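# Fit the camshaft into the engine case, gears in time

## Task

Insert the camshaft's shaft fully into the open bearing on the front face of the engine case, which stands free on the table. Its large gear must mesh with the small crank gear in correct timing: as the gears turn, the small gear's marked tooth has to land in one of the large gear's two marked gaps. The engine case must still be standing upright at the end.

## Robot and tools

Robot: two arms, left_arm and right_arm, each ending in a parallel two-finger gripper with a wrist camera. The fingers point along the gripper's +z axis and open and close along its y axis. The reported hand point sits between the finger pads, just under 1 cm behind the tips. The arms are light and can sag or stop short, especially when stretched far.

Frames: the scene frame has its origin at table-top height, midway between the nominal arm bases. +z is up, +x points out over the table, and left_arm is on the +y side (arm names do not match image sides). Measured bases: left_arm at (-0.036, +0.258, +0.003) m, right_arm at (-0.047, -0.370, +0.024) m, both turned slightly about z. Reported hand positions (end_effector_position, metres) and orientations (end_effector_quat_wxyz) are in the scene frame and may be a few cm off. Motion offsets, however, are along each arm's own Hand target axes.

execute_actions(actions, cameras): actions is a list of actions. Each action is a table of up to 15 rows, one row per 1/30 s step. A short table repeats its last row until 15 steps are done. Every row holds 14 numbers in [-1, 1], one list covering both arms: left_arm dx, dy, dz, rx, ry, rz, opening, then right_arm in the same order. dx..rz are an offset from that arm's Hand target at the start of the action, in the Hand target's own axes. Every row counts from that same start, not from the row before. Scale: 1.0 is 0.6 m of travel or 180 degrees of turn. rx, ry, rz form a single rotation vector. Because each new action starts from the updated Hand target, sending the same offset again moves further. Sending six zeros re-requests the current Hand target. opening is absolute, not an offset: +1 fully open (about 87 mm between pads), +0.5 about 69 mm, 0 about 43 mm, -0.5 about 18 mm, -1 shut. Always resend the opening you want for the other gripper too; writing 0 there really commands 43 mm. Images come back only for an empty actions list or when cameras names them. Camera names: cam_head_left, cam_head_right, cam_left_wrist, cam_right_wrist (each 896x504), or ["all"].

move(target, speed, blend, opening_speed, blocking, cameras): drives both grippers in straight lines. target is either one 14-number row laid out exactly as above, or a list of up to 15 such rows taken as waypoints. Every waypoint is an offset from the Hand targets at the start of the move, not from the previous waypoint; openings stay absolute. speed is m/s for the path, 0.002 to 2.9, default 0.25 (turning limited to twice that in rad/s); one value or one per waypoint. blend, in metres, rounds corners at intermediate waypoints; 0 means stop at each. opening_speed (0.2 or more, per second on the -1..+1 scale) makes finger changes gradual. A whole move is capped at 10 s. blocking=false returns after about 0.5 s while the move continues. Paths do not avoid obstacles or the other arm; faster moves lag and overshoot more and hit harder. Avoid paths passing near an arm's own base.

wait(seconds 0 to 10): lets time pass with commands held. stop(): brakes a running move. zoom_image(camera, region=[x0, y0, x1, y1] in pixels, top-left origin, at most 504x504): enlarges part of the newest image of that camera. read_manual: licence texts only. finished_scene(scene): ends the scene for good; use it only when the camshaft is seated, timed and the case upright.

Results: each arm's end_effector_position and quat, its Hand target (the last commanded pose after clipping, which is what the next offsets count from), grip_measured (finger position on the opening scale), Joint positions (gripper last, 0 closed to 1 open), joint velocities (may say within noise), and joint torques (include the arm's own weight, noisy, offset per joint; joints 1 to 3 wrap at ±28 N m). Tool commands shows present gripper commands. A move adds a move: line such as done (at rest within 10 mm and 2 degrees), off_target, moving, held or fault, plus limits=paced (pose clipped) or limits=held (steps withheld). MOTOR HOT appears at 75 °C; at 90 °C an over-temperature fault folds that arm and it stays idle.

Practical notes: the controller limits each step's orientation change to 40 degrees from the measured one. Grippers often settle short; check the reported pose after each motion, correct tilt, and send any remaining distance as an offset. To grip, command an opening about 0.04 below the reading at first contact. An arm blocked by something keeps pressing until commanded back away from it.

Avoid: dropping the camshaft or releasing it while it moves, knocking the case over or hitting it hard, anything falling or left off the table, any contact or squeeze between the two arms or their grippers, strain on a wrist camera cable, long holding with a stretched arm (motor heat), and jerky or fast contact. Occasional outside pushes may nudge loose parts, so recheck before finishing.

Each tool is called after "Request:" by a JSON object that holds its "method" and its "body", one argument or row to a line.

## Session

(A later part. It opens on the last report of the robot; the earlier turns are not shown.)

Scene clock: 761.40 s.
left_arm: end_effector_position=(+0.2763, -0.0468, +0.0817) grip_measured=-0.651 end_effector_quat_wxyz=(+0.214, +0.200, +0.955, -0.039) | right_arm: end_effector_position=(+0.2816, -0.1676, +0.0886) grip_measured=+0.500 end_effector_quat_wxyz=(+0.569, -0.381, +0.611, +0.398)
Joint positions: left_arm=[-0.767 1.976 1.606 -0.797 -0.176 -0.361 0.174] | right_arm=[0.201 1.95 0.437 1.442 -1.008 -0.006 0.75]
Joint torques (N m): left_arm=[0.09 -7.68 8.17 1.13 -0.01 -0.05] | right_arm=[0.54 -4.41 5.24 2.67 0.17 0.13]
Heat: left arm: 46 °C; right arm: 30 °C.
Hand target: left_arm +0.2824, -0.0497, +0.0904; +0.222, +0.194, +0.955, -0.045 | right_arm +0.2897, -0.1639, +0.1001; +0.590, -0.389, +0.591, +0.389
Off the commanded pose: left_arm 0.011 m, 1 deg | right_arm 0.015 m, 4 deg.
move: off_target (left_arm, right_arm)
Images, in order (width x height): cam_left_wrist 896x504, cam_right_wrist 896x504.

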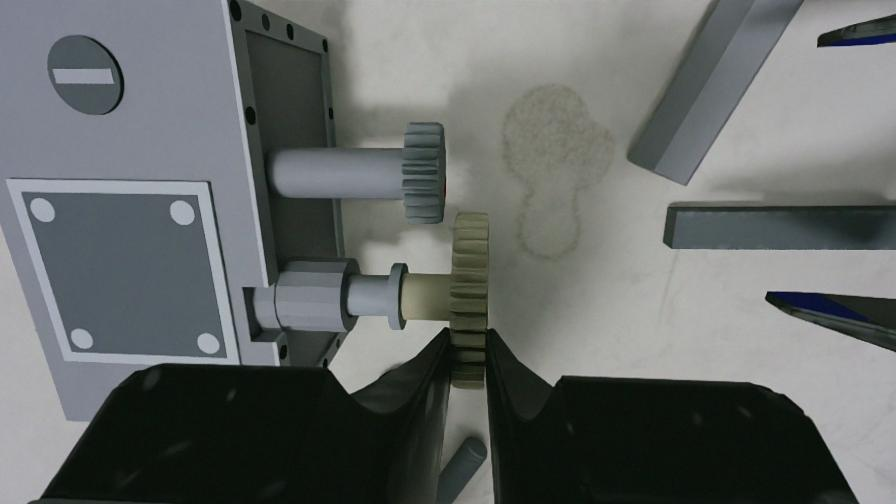

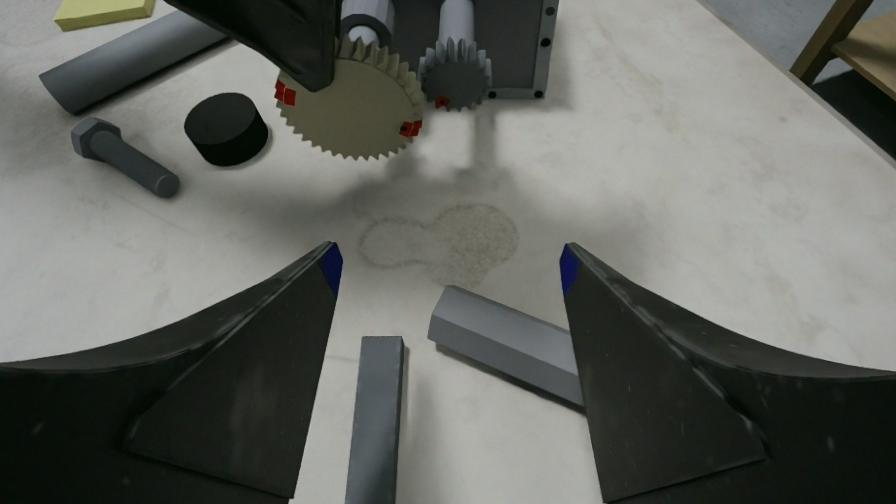

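Request:
{"method": "move", "body": {
  "target": [-0.003,0,0.0002,0,0.028,0,-0.78,0,0,0,0,0,0,0.5],
  "speed": 0.08,
  "cameras": ["cam_right_wrist","cam_left_wrist"]
}}

Request:
{"method": "zoom_image", "body": {
  "camera": "cam_right_wrist",
  "region": [260, 20, 500, 170]
}}

Scene clock: 771.33 s.
left_arm: end_effector_position=(+0.2779, -0.0481, +0.0829) grip_measured=-0.651 end_effector_quat_wxyz=(+0.172, +0.201, +0.964, -0.030) | right_arm: end_effector_position=(+0.2816, -0.1676, +0.0886) grip_measured=+0.500 end_effector_quat_wxyz=(+0.569, -0.381, +0.611, +0.398)
Joint positions: left_arm=[-0.752 2.061 1.754 -0.94 -0.139 -0.361 0.174] | right_arm=[0.201 1.95 0.437 1.442 -1.008 -0.006 0.75]
Joint torques (N m): left_arm=[0.14 -8.16 8.09 0.99 0 -0.03] | right_arm=[0.55 -4.49 5.3 2.65 0.16 0.12]
Heat: left arm: 45 °C; right arm: 30 °C.
Hand target: left_arm +0.2839, -0.0505, +0.0911; +0.180, +0.196, +0.963, -0.036 | right_arm +0.2897, -0.1639, +0.1001; +0.590, -0.389, +0.591, +0.389
Off the commanded pose: left_arm 0.010 m, 1 deg | right_arm 0.015 m, 4 deg.
move: off_target (right_arm)
Images, in order (width x height): cam_left_wrist 896x504, cam_right_wrist 896x504.

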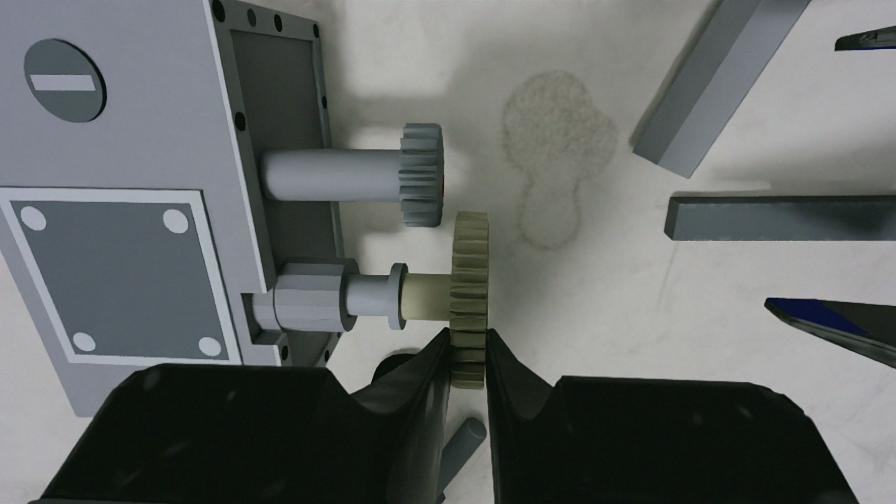

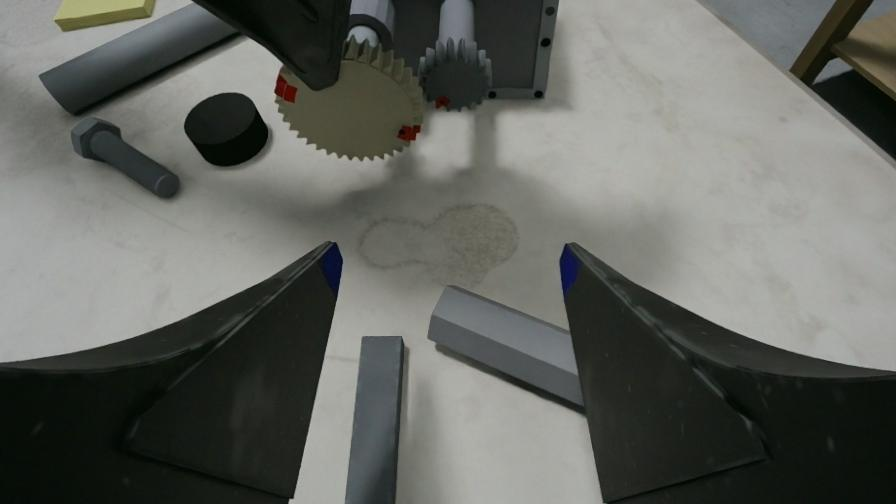

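Scaled by 2.100 from the camera's 896x504 image, which has a finer 1280x720 frame.

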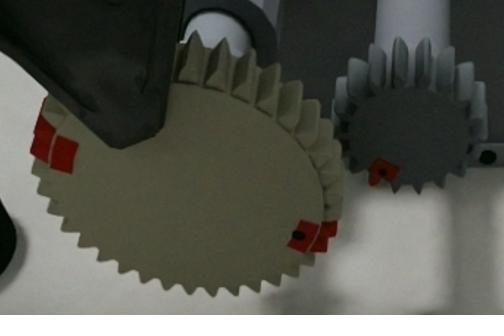

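Request:
{"method": "move", "body": {
  "target": [0,0.012,0,0,0,0,-0.78,-0.08,0,-0.2,0,0,0,0.5],
  "speed": 0.08,
  "cameras": ["cam_left_wrist"]
}}

Request:
{"method": "zoom_image", "body": {
  "camera": "cam_left_wrist",
  "region": [390, 160, 510, 280]
}}

Scene clock: 783.07 s.
left_arm: end_effector_position=(+0.2801, -0.0458, +0.0828) grip_measured=-0.651 end_effector_quat_wxyz=(+0.170, +0.199, +0.965, -0.033) | right_arm: end_effector_position=(+0.2445, -0.2725, +0.1454) grip_measured=+0.500 end_effector_quat_wxyz=(+0.587, -0.385, +0.594, +0.394)
Joint positions: left_arm=[-0.741 2.061 1.754 -0.94 -0.129 -0.356 0.174] | right_arm=[-0.236 1.589 0.334 1.251 -1.445 0.013 0.75]
Joint torques (N m): left_arm=[0.53 -9.03 6.74 1.05 -0.03 0.05] | right_arm=[-0.84 -4.74 3.69 1.75 0.02 0.02]
Heat: left arm: 44 °C; right arm: 31 °C.
Hand target: left_arm +0.2868, -0.0438, +0.0911; +0.180, +0.196, +0.963, -0.036 | right_arm +0.2423, -0.2742, +0.1481; +0.591, -0.389, +0.591, +0.389
Off the commanded pose: left_arm 0.011 m, 1 deg | right_arm 0.004 m, 1 deg.
move: off_target (left_arm)
Images, in order (width x height): cam_left_wrist 896x504.

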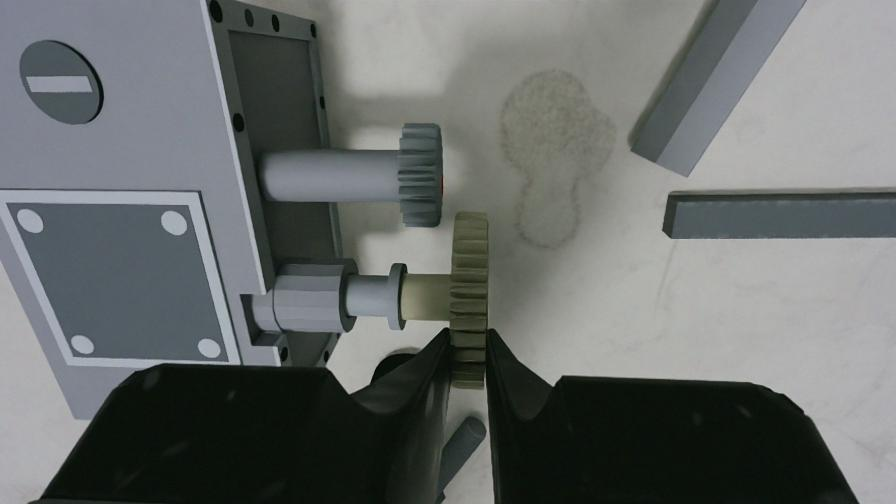

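Scaled by 4.200 from the camera's 896x504 image, which has a finer 1280x720 frame.

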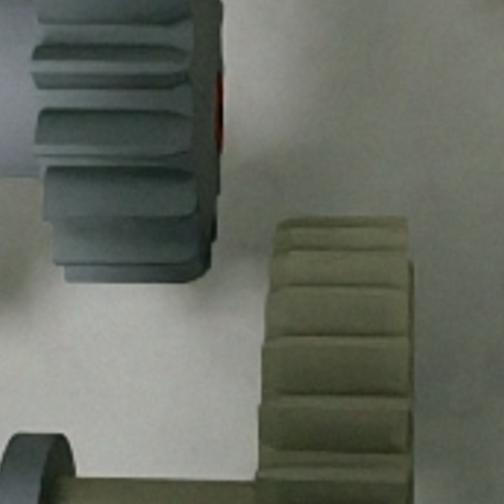

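Request:
{"method": "move", "body": {
  "target": [0,0.012,0,0,0,0,-0.78,0,0,0,0,0,0,0.5],
  "speed": 0.06,
  "cameras": ["cam_left_wrist"]
}}

Request:
{"method": "zoom_image", "body": {
  "camera": "cam_left_wrist",
  "region": [390, 160, 510, 280]
}}

Scene clock: 788.60 s.
left_arm: end_effector_position=(+0.2803, -0.0453, +0.0827) grip_measured=-0.652 end_effector_quat_wxyz=(+0.165, +0.202, +0.964, -0.039) | right_arm: end_effector_position=(+0.2444, -0.2725, +0.1452) grip_measured=+0.500 end_effector_quat_wxyz=(+0.586, -0.384, +0.594, +0.395)
Joint positions: left_arm=[-0.733 2.061 1.754 -0.94 -0.111 -0.346 0.174] | right_arm=[-0.236 1.589 0.334 1.248 -1.445 0.013 0.75]
Joint torques (N m): left_arm=[1.21 -9.8 5.34 1.13 -0.17 0.1] | right_arm=[-0.85 -4.79 3.64 1.77 0.04 -0.01]
Heat: left arm: 44 °C; right arm: 29 °C.
Hand target: left_arm +0.2896, -0.0372, +0.0911; +0.179, +0.196, +0.963, -0.036 | right_arm +0.2423, -0.2742, +0.1481; +0.591, -0.389, +0.591, +0.389
Off the commanded pose: left_arm 0.015 m, 2 deg | right_arm 0.004 m, 1 deg.
move: off_target (left_arm)
Images, in order (width x height): cam_left_wrist 896x504.

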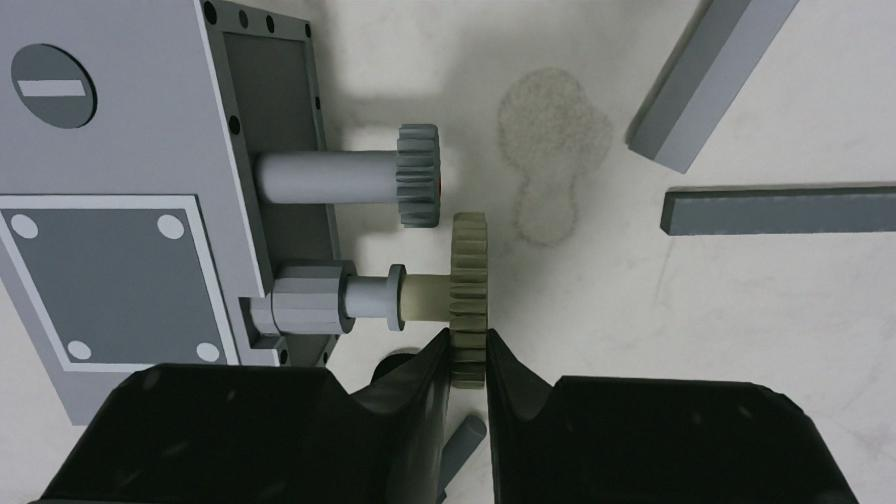

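Scaled by 4.200 from the camera's 896x504 image, which has a finer 1280x720 frame.

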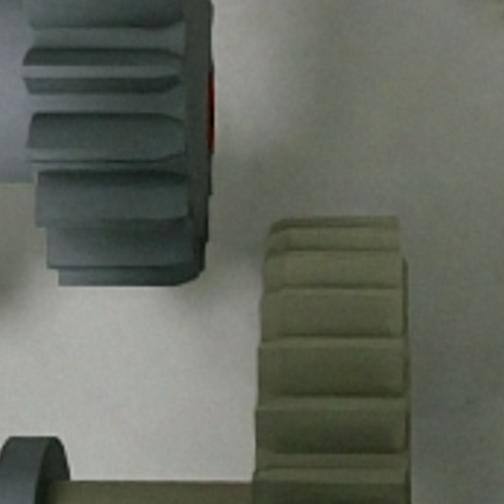

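Request:
{"method": "move", "body": {
  "target": [
    [0,-0.02,0,-0.021,0,0.0075,-0.78,0,0,0,0,0,0,0.5],
    [0,0.015,0,-0.021,0,0.0075,-0.78,0,0,0,0,0,0,0.5]
  ],
  "speed": 0.06,
  "cameras": ["cam_left_wrist"]
}}

Scene clock: 796.53 s.
left_arm: end_effector_position=(+0.2807, -0.0443, +0.0822) grip_measured=-0.651 end_effector_quat_wxyz=(+0.166, +0.205, +0.964, -0.020) | right_arm: end_effector_position=(+0.2444, -0.2725, +0.1452) grip_measured=+0.500 end_effector_quat_wxyz=(+0.586, -0.384, +0.594, +0.395)
Joint positions: left_arm=[-0.745 2.081 1.784 -0.971 -0.146 -0.347 0.174] | right_arm=[-0.236 1.589 0.334 1.248 -1.445 0.013 0.75]
Joint torques (N m): left_arm=[1.5 -10.4 4.55 1.09 -0.49 0.19] | right_arm=[-0.81 -4.75 3.63 1.73 0.02 -0.01]
Heat: left arm: 45 °C; right arm: 28 °C.
Hand target: left_arm +0.2932, -0.0289, +0.0912; +0.186, +0.201, +0.962, -0.003 | right_arm +0.2423, -0.2742, +0.1481; +0.591, -0.389, +0.591, +0.389
Off the commanded pose: left_arm 0.022 m, 3 deg | right_arm 0.004 m, 1 deg.
move: off_target (left_arm)
Images, in order (width x height): cam_left_wrist 896x504.

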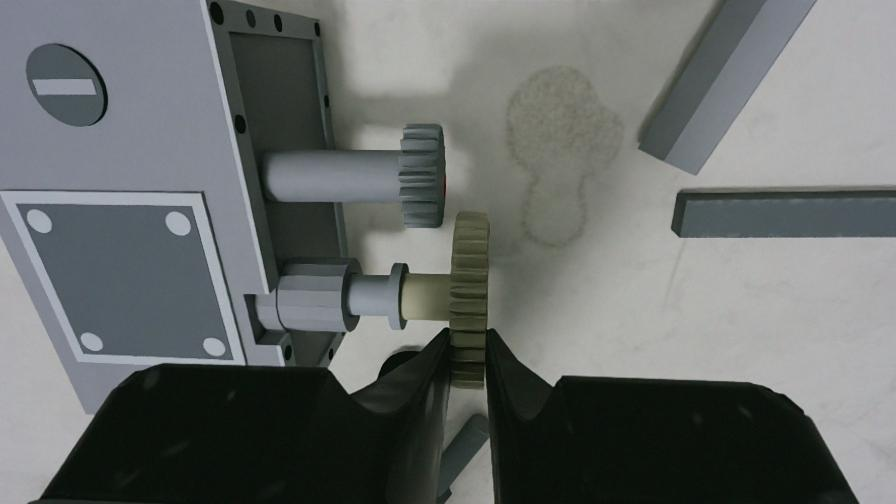

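Request:
{"method": "move", "body": {
  "target": [
    [0,-0.02,0,0,0,0,-0.78,0,0,0,0,0,0,0.5],
    [0,0.025,0,0,0,0,-0.78,0,0,0,0,0,0,0.5]
  ],
  "speed": 0.06,
  "cameras": ["cam_left_wrist"]
}}

Scene clock: 801.93 s.
left_arm: end_effector_position=(+0.2891, -0.0265, +0.0821) grip_measured=-0.651 end_effector_quat_wxyz=(+0.164, +0.204, +0.965, -0.018) | right_arm: end_effector_position=(+0.2444, -0.2725, +0.1452) grip_measured=+0.500 end_effector_quat_wxyz=(+0.586, -0.384, +0.594, +0.395)
Joint positions: left_arm=[-0.701 2.059 1.751 -0.96 -0.135 -0.308 0.174] | right_arm=[-0.236 1.589 0.334 1.248 -1.445 0.013 0.75]
Joint torques (N m): left_arm=[0.72 -10.33 4.74 1.12 -0.48 0.15] | right_arm=[-0.81 -4.77 3.6 1.75 0.02 0.02]
Heat: left arm: 45 °C; right arm: 28 °C.
Hand target: left_arm +0.2989, -0.0152, +0.0921; +0.186, +0.201, +0.962, -0.002 | right_arm +0.2423, -0.2742, +0.1481; +0.591, -0.389, +0.591, +0.389
Off the commanded pose: left_arm 0.018 m, 3 deg | right_arm 0.004 m, 1 deg.
move: off_target (left_arm)
Images, in order (width x height): cam_left_wrist 896x504.

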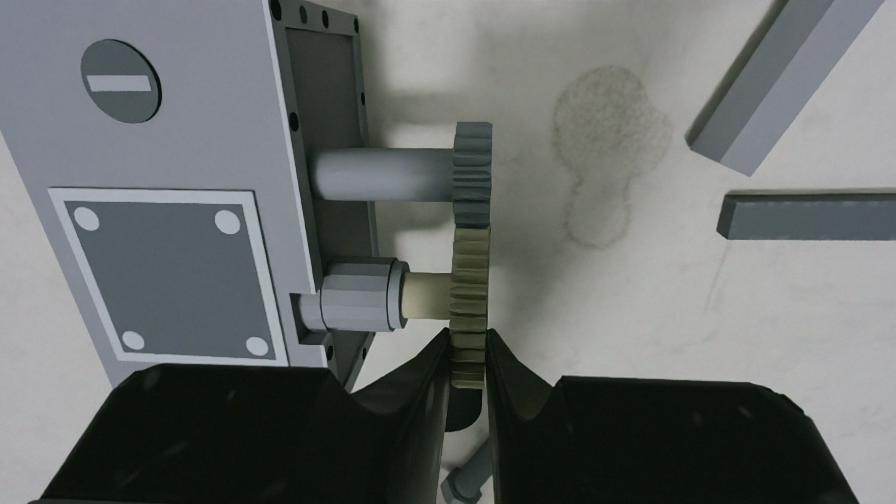

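Request:
{"method": "move", "body": {
  "target": [0,-0.02,0,0,0,0,-0.78,0,0,0,0,0,0,0.5],
  "speed": 0.06
}}

Request:
{"method": "move", "body": {
  "target": [0,0,0,0,0,0,0.1,0,0,0,0,0,0,0.5],
  "opening_speed": 0.4,
  "cameras": ["cam_left_wrist"]
}}

Scene clock: 806.40 s.
left_arm: end_effector_position=(+0.2890, -0.0267, +0.0823) grip_measured=-0.651 end_effector_quat_wxyz=(+0.167, +0.203, +0.965, -0.013) | right_arm: end_effector_position=(+0.2444, -0.2725, +0.1452) grip_measured=+0.500 end_effector_quat_wxyz=(+0.586, -0.384, +0.594, +0.395)
Joint positions: left_arm=[-0.706 2.059 1.751 -0.96 -0.148 -0.313 0.174] | right_arm=[-0.236 1.589 0.334 1.248 -1.445 0.013 0.75]
Joint torques (N m): left_arm=[-0.95 -9.09 6.54 1.04 -0.45 -0.02] | right_arm=[-0.84 -4.78 3.6 1.75 0.03 -0.02]
Heat: left arm: 45 °C; right arm: 28 °C.
Hand target: left_arm +0.2944, -0.0261, +0.0913; +0.186, +0.201, +0.962, -0.003 | right_arm +0.2423, -0.2742, +0.1481; +0.591, -0.389, +0.591, +0.389
Off the commanded pose: left_arm 0.010 m, 3 deg | right_arm 0.004 m, 1 deg.
move: off_target (left_arm)

Scene clock: 808.80 s.
left_arm: end_effector_position=(+0.2916, -0.0238, +0.0827) grip_measured=+0.100 end_effector_quat_wxyz=(+0.173, +0.202, +0.964, -0.002) | right_arm: end_effector_position=(+0.2444, -0.2725, +0.1452) grip_measured=+0.500 end_effector_quat_wxyz=(+0.586, -0.384, +0.594, +0.395)
Joint positions: left_arm=[-0.709 2.059 1.751 -0.96 -0.176 -0.313 0.55] | right_arm=[-0.236 1.589 0.334 1.248 -1.445 0.013 0.75]
Joint torques (N m): left_arm=[-0.81 -9.07 6.54 1.03 -0.17 -0.03] | right_arm=[-0.76 -4.74 3.7 1.74 0.04 -0.01]
Heat: left arm: 45 °C; right arm: 27 °C.
Hand target: left_arm +0.2943, -0.0262, +0.0913; +0.186, +0.201, +0.962, -0.003 | right_arm +0.2423, -0.2742, +0.1481; +0.591, -0.389, +0.591, +0.389
Off the commanded pose: left_arm 0.009 m, 2 deg | right_arm 0.004 m, 1 deg.
move: done
Images, in order (width x height): cam_left_wrist 896x504.

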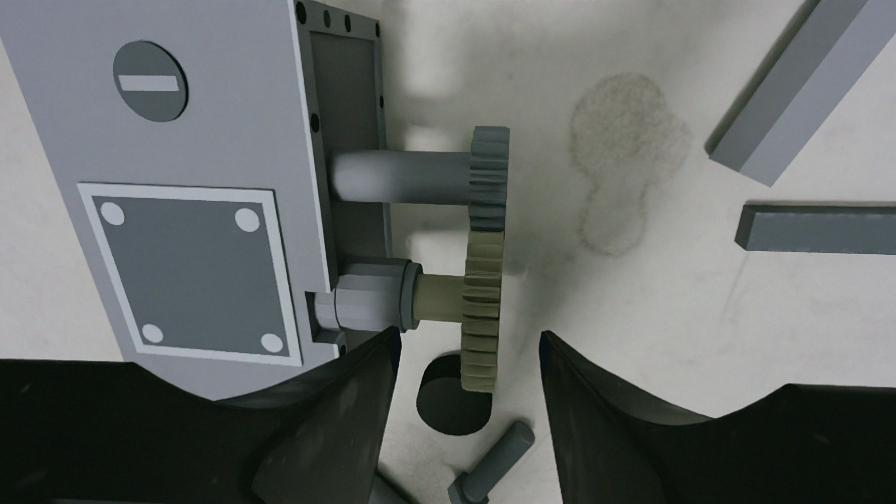

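Request:
{"method": "move", "body": {
  "target": [
    [0,0,-0.12,0,0,0,0.1,0,0,0,0,0,0,0.5],
    [-0.03,0,-0.22,0,0,0,0.1,0.07,0,0.19,0,0,0,0.5]
  ],
  "speed": [0.08,0.15],
  "cameras": ["cam_left_wrist","cam_right_wrist"]
}}

Request:
{"method": "zoom_image", "body": {
  "camera": "cam_right_wrist",
  "region": [350, 0, 520, 130]
}}

Scene clock: 815.90 s.
left_arm: end_effector_position=(+0.2628, -0.0216, +0.2193) grip_measured=+0.100 end_effector_quat_wxyz=(+0.185, +0.202, +0.962, -0.007) | right_arm: end_effector_position=(+0.2791, -0.1729, +0.0950) grip_measured=+0.500 end_effector_quat_wxyz=(+0.569, -0.380, +0.611, +0.398)
Joint positions: left_arm=[-0.756 2.066 2.32 -1.504 -0.192 -0.355 0.55] | right_arm=[0.182 1.91 0.425 1.418 -1.027 -0.004 0.75]
Joint torques (N m): left_arm=[-0.99 -6.83 6.53 0.95 -0.17 -0.08] | right_arm=[0.49 -4.31 5.42 2.61 0.15 0.09]
Heat: left arm: 45 °C; right arm: 27 °C.
Hand target: left_arm +0.2624, -0.0226, +0.2205; +0.186, +0.201, +0.962, -0.002 | right_arm +0.2874, -0.1694, +0.1061; +0.591, -0.389, +0.591, +0.389
Off the commanded pose: left_arm 0.002 m, 1 deg | right_arm 0.014 m, 4 deg.
move: off_target (right_arm)
Images, in order (width x height): cam_left_wrist 896x504, cam_right_wrist 896x504.

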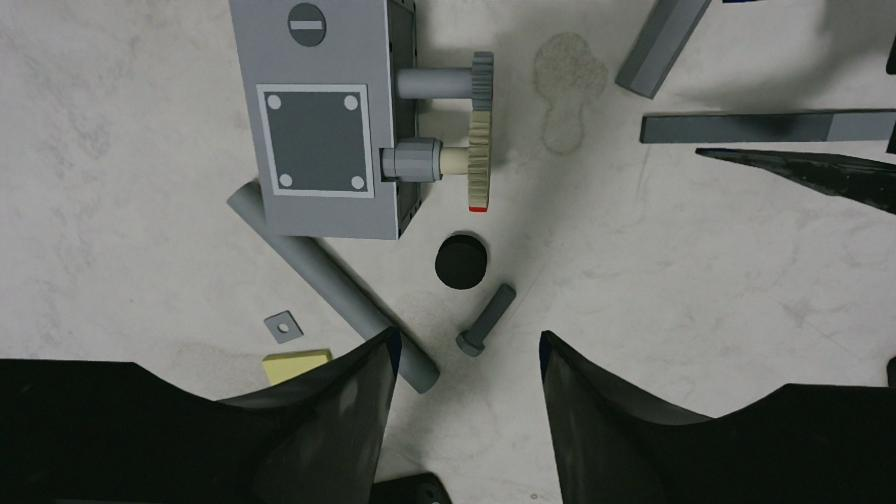

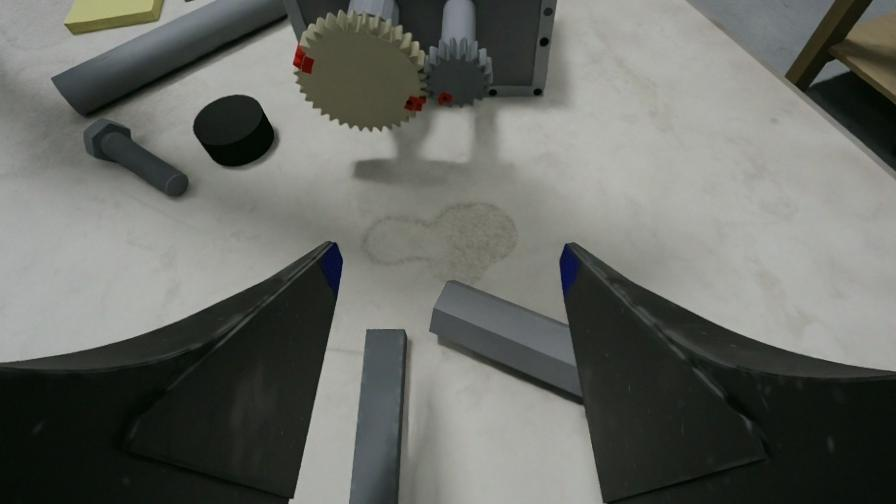

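Scaled by 2.965 from the camera's 896x504 image, which has a finer 1280x720 frame.

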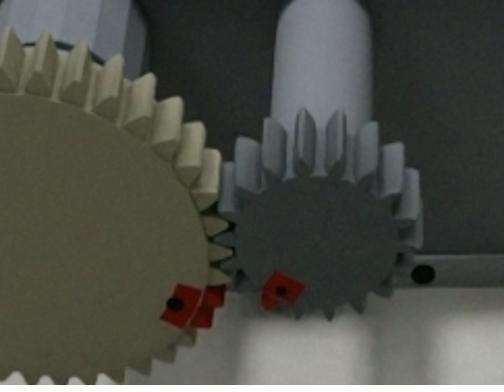

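Request:
{"method": "zoom_image", "body": {
  "camera": "cam_right_wrist",
  "region": [395, 50, 465, 120]
}}

Scaled by 7.200 from the camera's 896x504 image, which has a finer 1280x720 frame.

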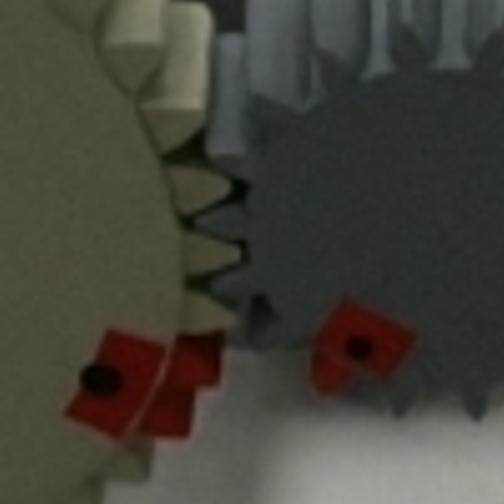

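Request:
{"method": "move", "body": {
  "target": [0,0,0,0,0,0,0.1,-0.01,0,0.045,0,-0.12,0,0.5],
  "speed": 0.1,
  "cameras": ["cam_right_wrist"]
}}

Scene clock: 833.67 s.
left_arm: end_effector_position=(+0.2628, -0.0215, +0.2193) grip_measured=+0.100 end_effector_quat_wxyz=(+0.185, +0.202, +0.962, -0.007) | right_arm: end_effector_position=(+0.2902, -0.1492, +0.0969) grip_measured=+0.500 end_effector_quat_wxyz=(+0.571, -0.376, +0.600, +0.415)
Joint positions: left_arm=[-0.756 2.066 2.32 -1.504 -0.192 -0.355 0.55] | right_arm=[0.248 1.989 0.497 1.486 -0.982 0.064 0.75]
Joint torques (N m): left_arm=[-0.98 -6.83 6.56 0.93 -0.17 -0.08] | right_arm=[0.65 -4.78 5.46 2.87 0.19 0.11]
Heat: left arm: 44 °C; right arm: 30 °C.
Hand target: left_arm +0.2624, -0.0226, +0.2205; +0.186, +0.201, +0.962, -0.002 | right_arm +0.2979, -0.1446, +0.1120; +0.691, -0.309, +0.470, +0.455
Off the commanded pose: left_arm 0.002 m, 1 deg | right_arm 0.018 m, 22 deg.
joint sent to its limit (right arm) — joint 4 (wrist pitch), upper limit. The joint targets are off in orientation, not in position.
move: off_target (right_arm)
Images, in order (width x height): cam_right_wrist 896x504.

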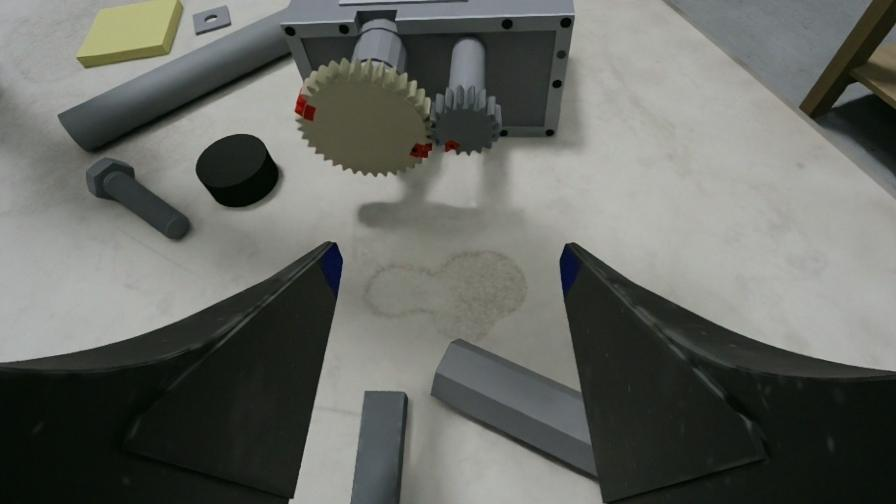

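Request:
{"method": "zoom_image", "body": {
  "camera": "cam_right_wrist",
  "region": [405, 90, 475, 160]
}}

Request:
{"method": "zoom_image", "body": {
  "camera": "cam_right_wrist",
  "region": [415, 70, 515, 170]
}}

Scaled by 7.200 from the camera's 896x504 image, which has a finer 1280x720 frame.

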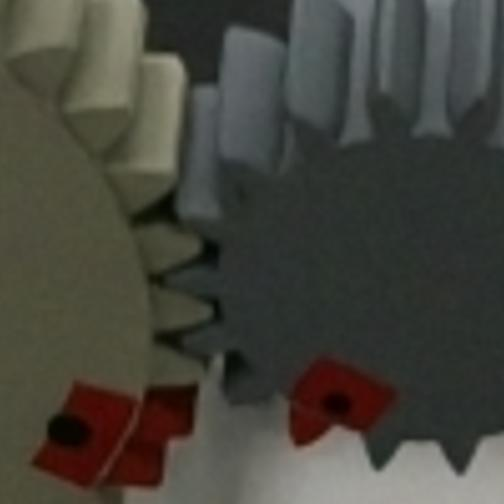

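Scaled by 5.040 from the camera's 896x504 image, which has a finer 1280x720 frame.

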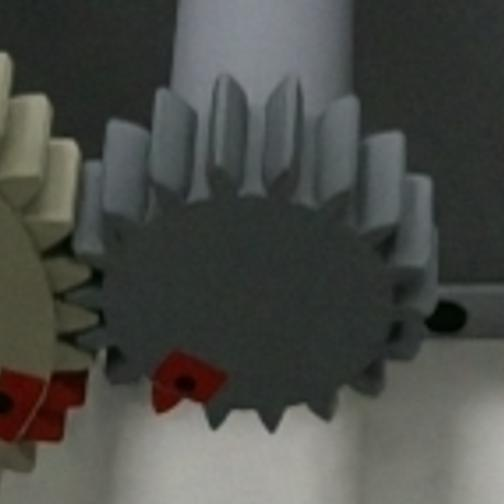

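Request:
{"method": "finished_scene", "body": {
  "scene": 2
}}

The scene is finished: the task was done.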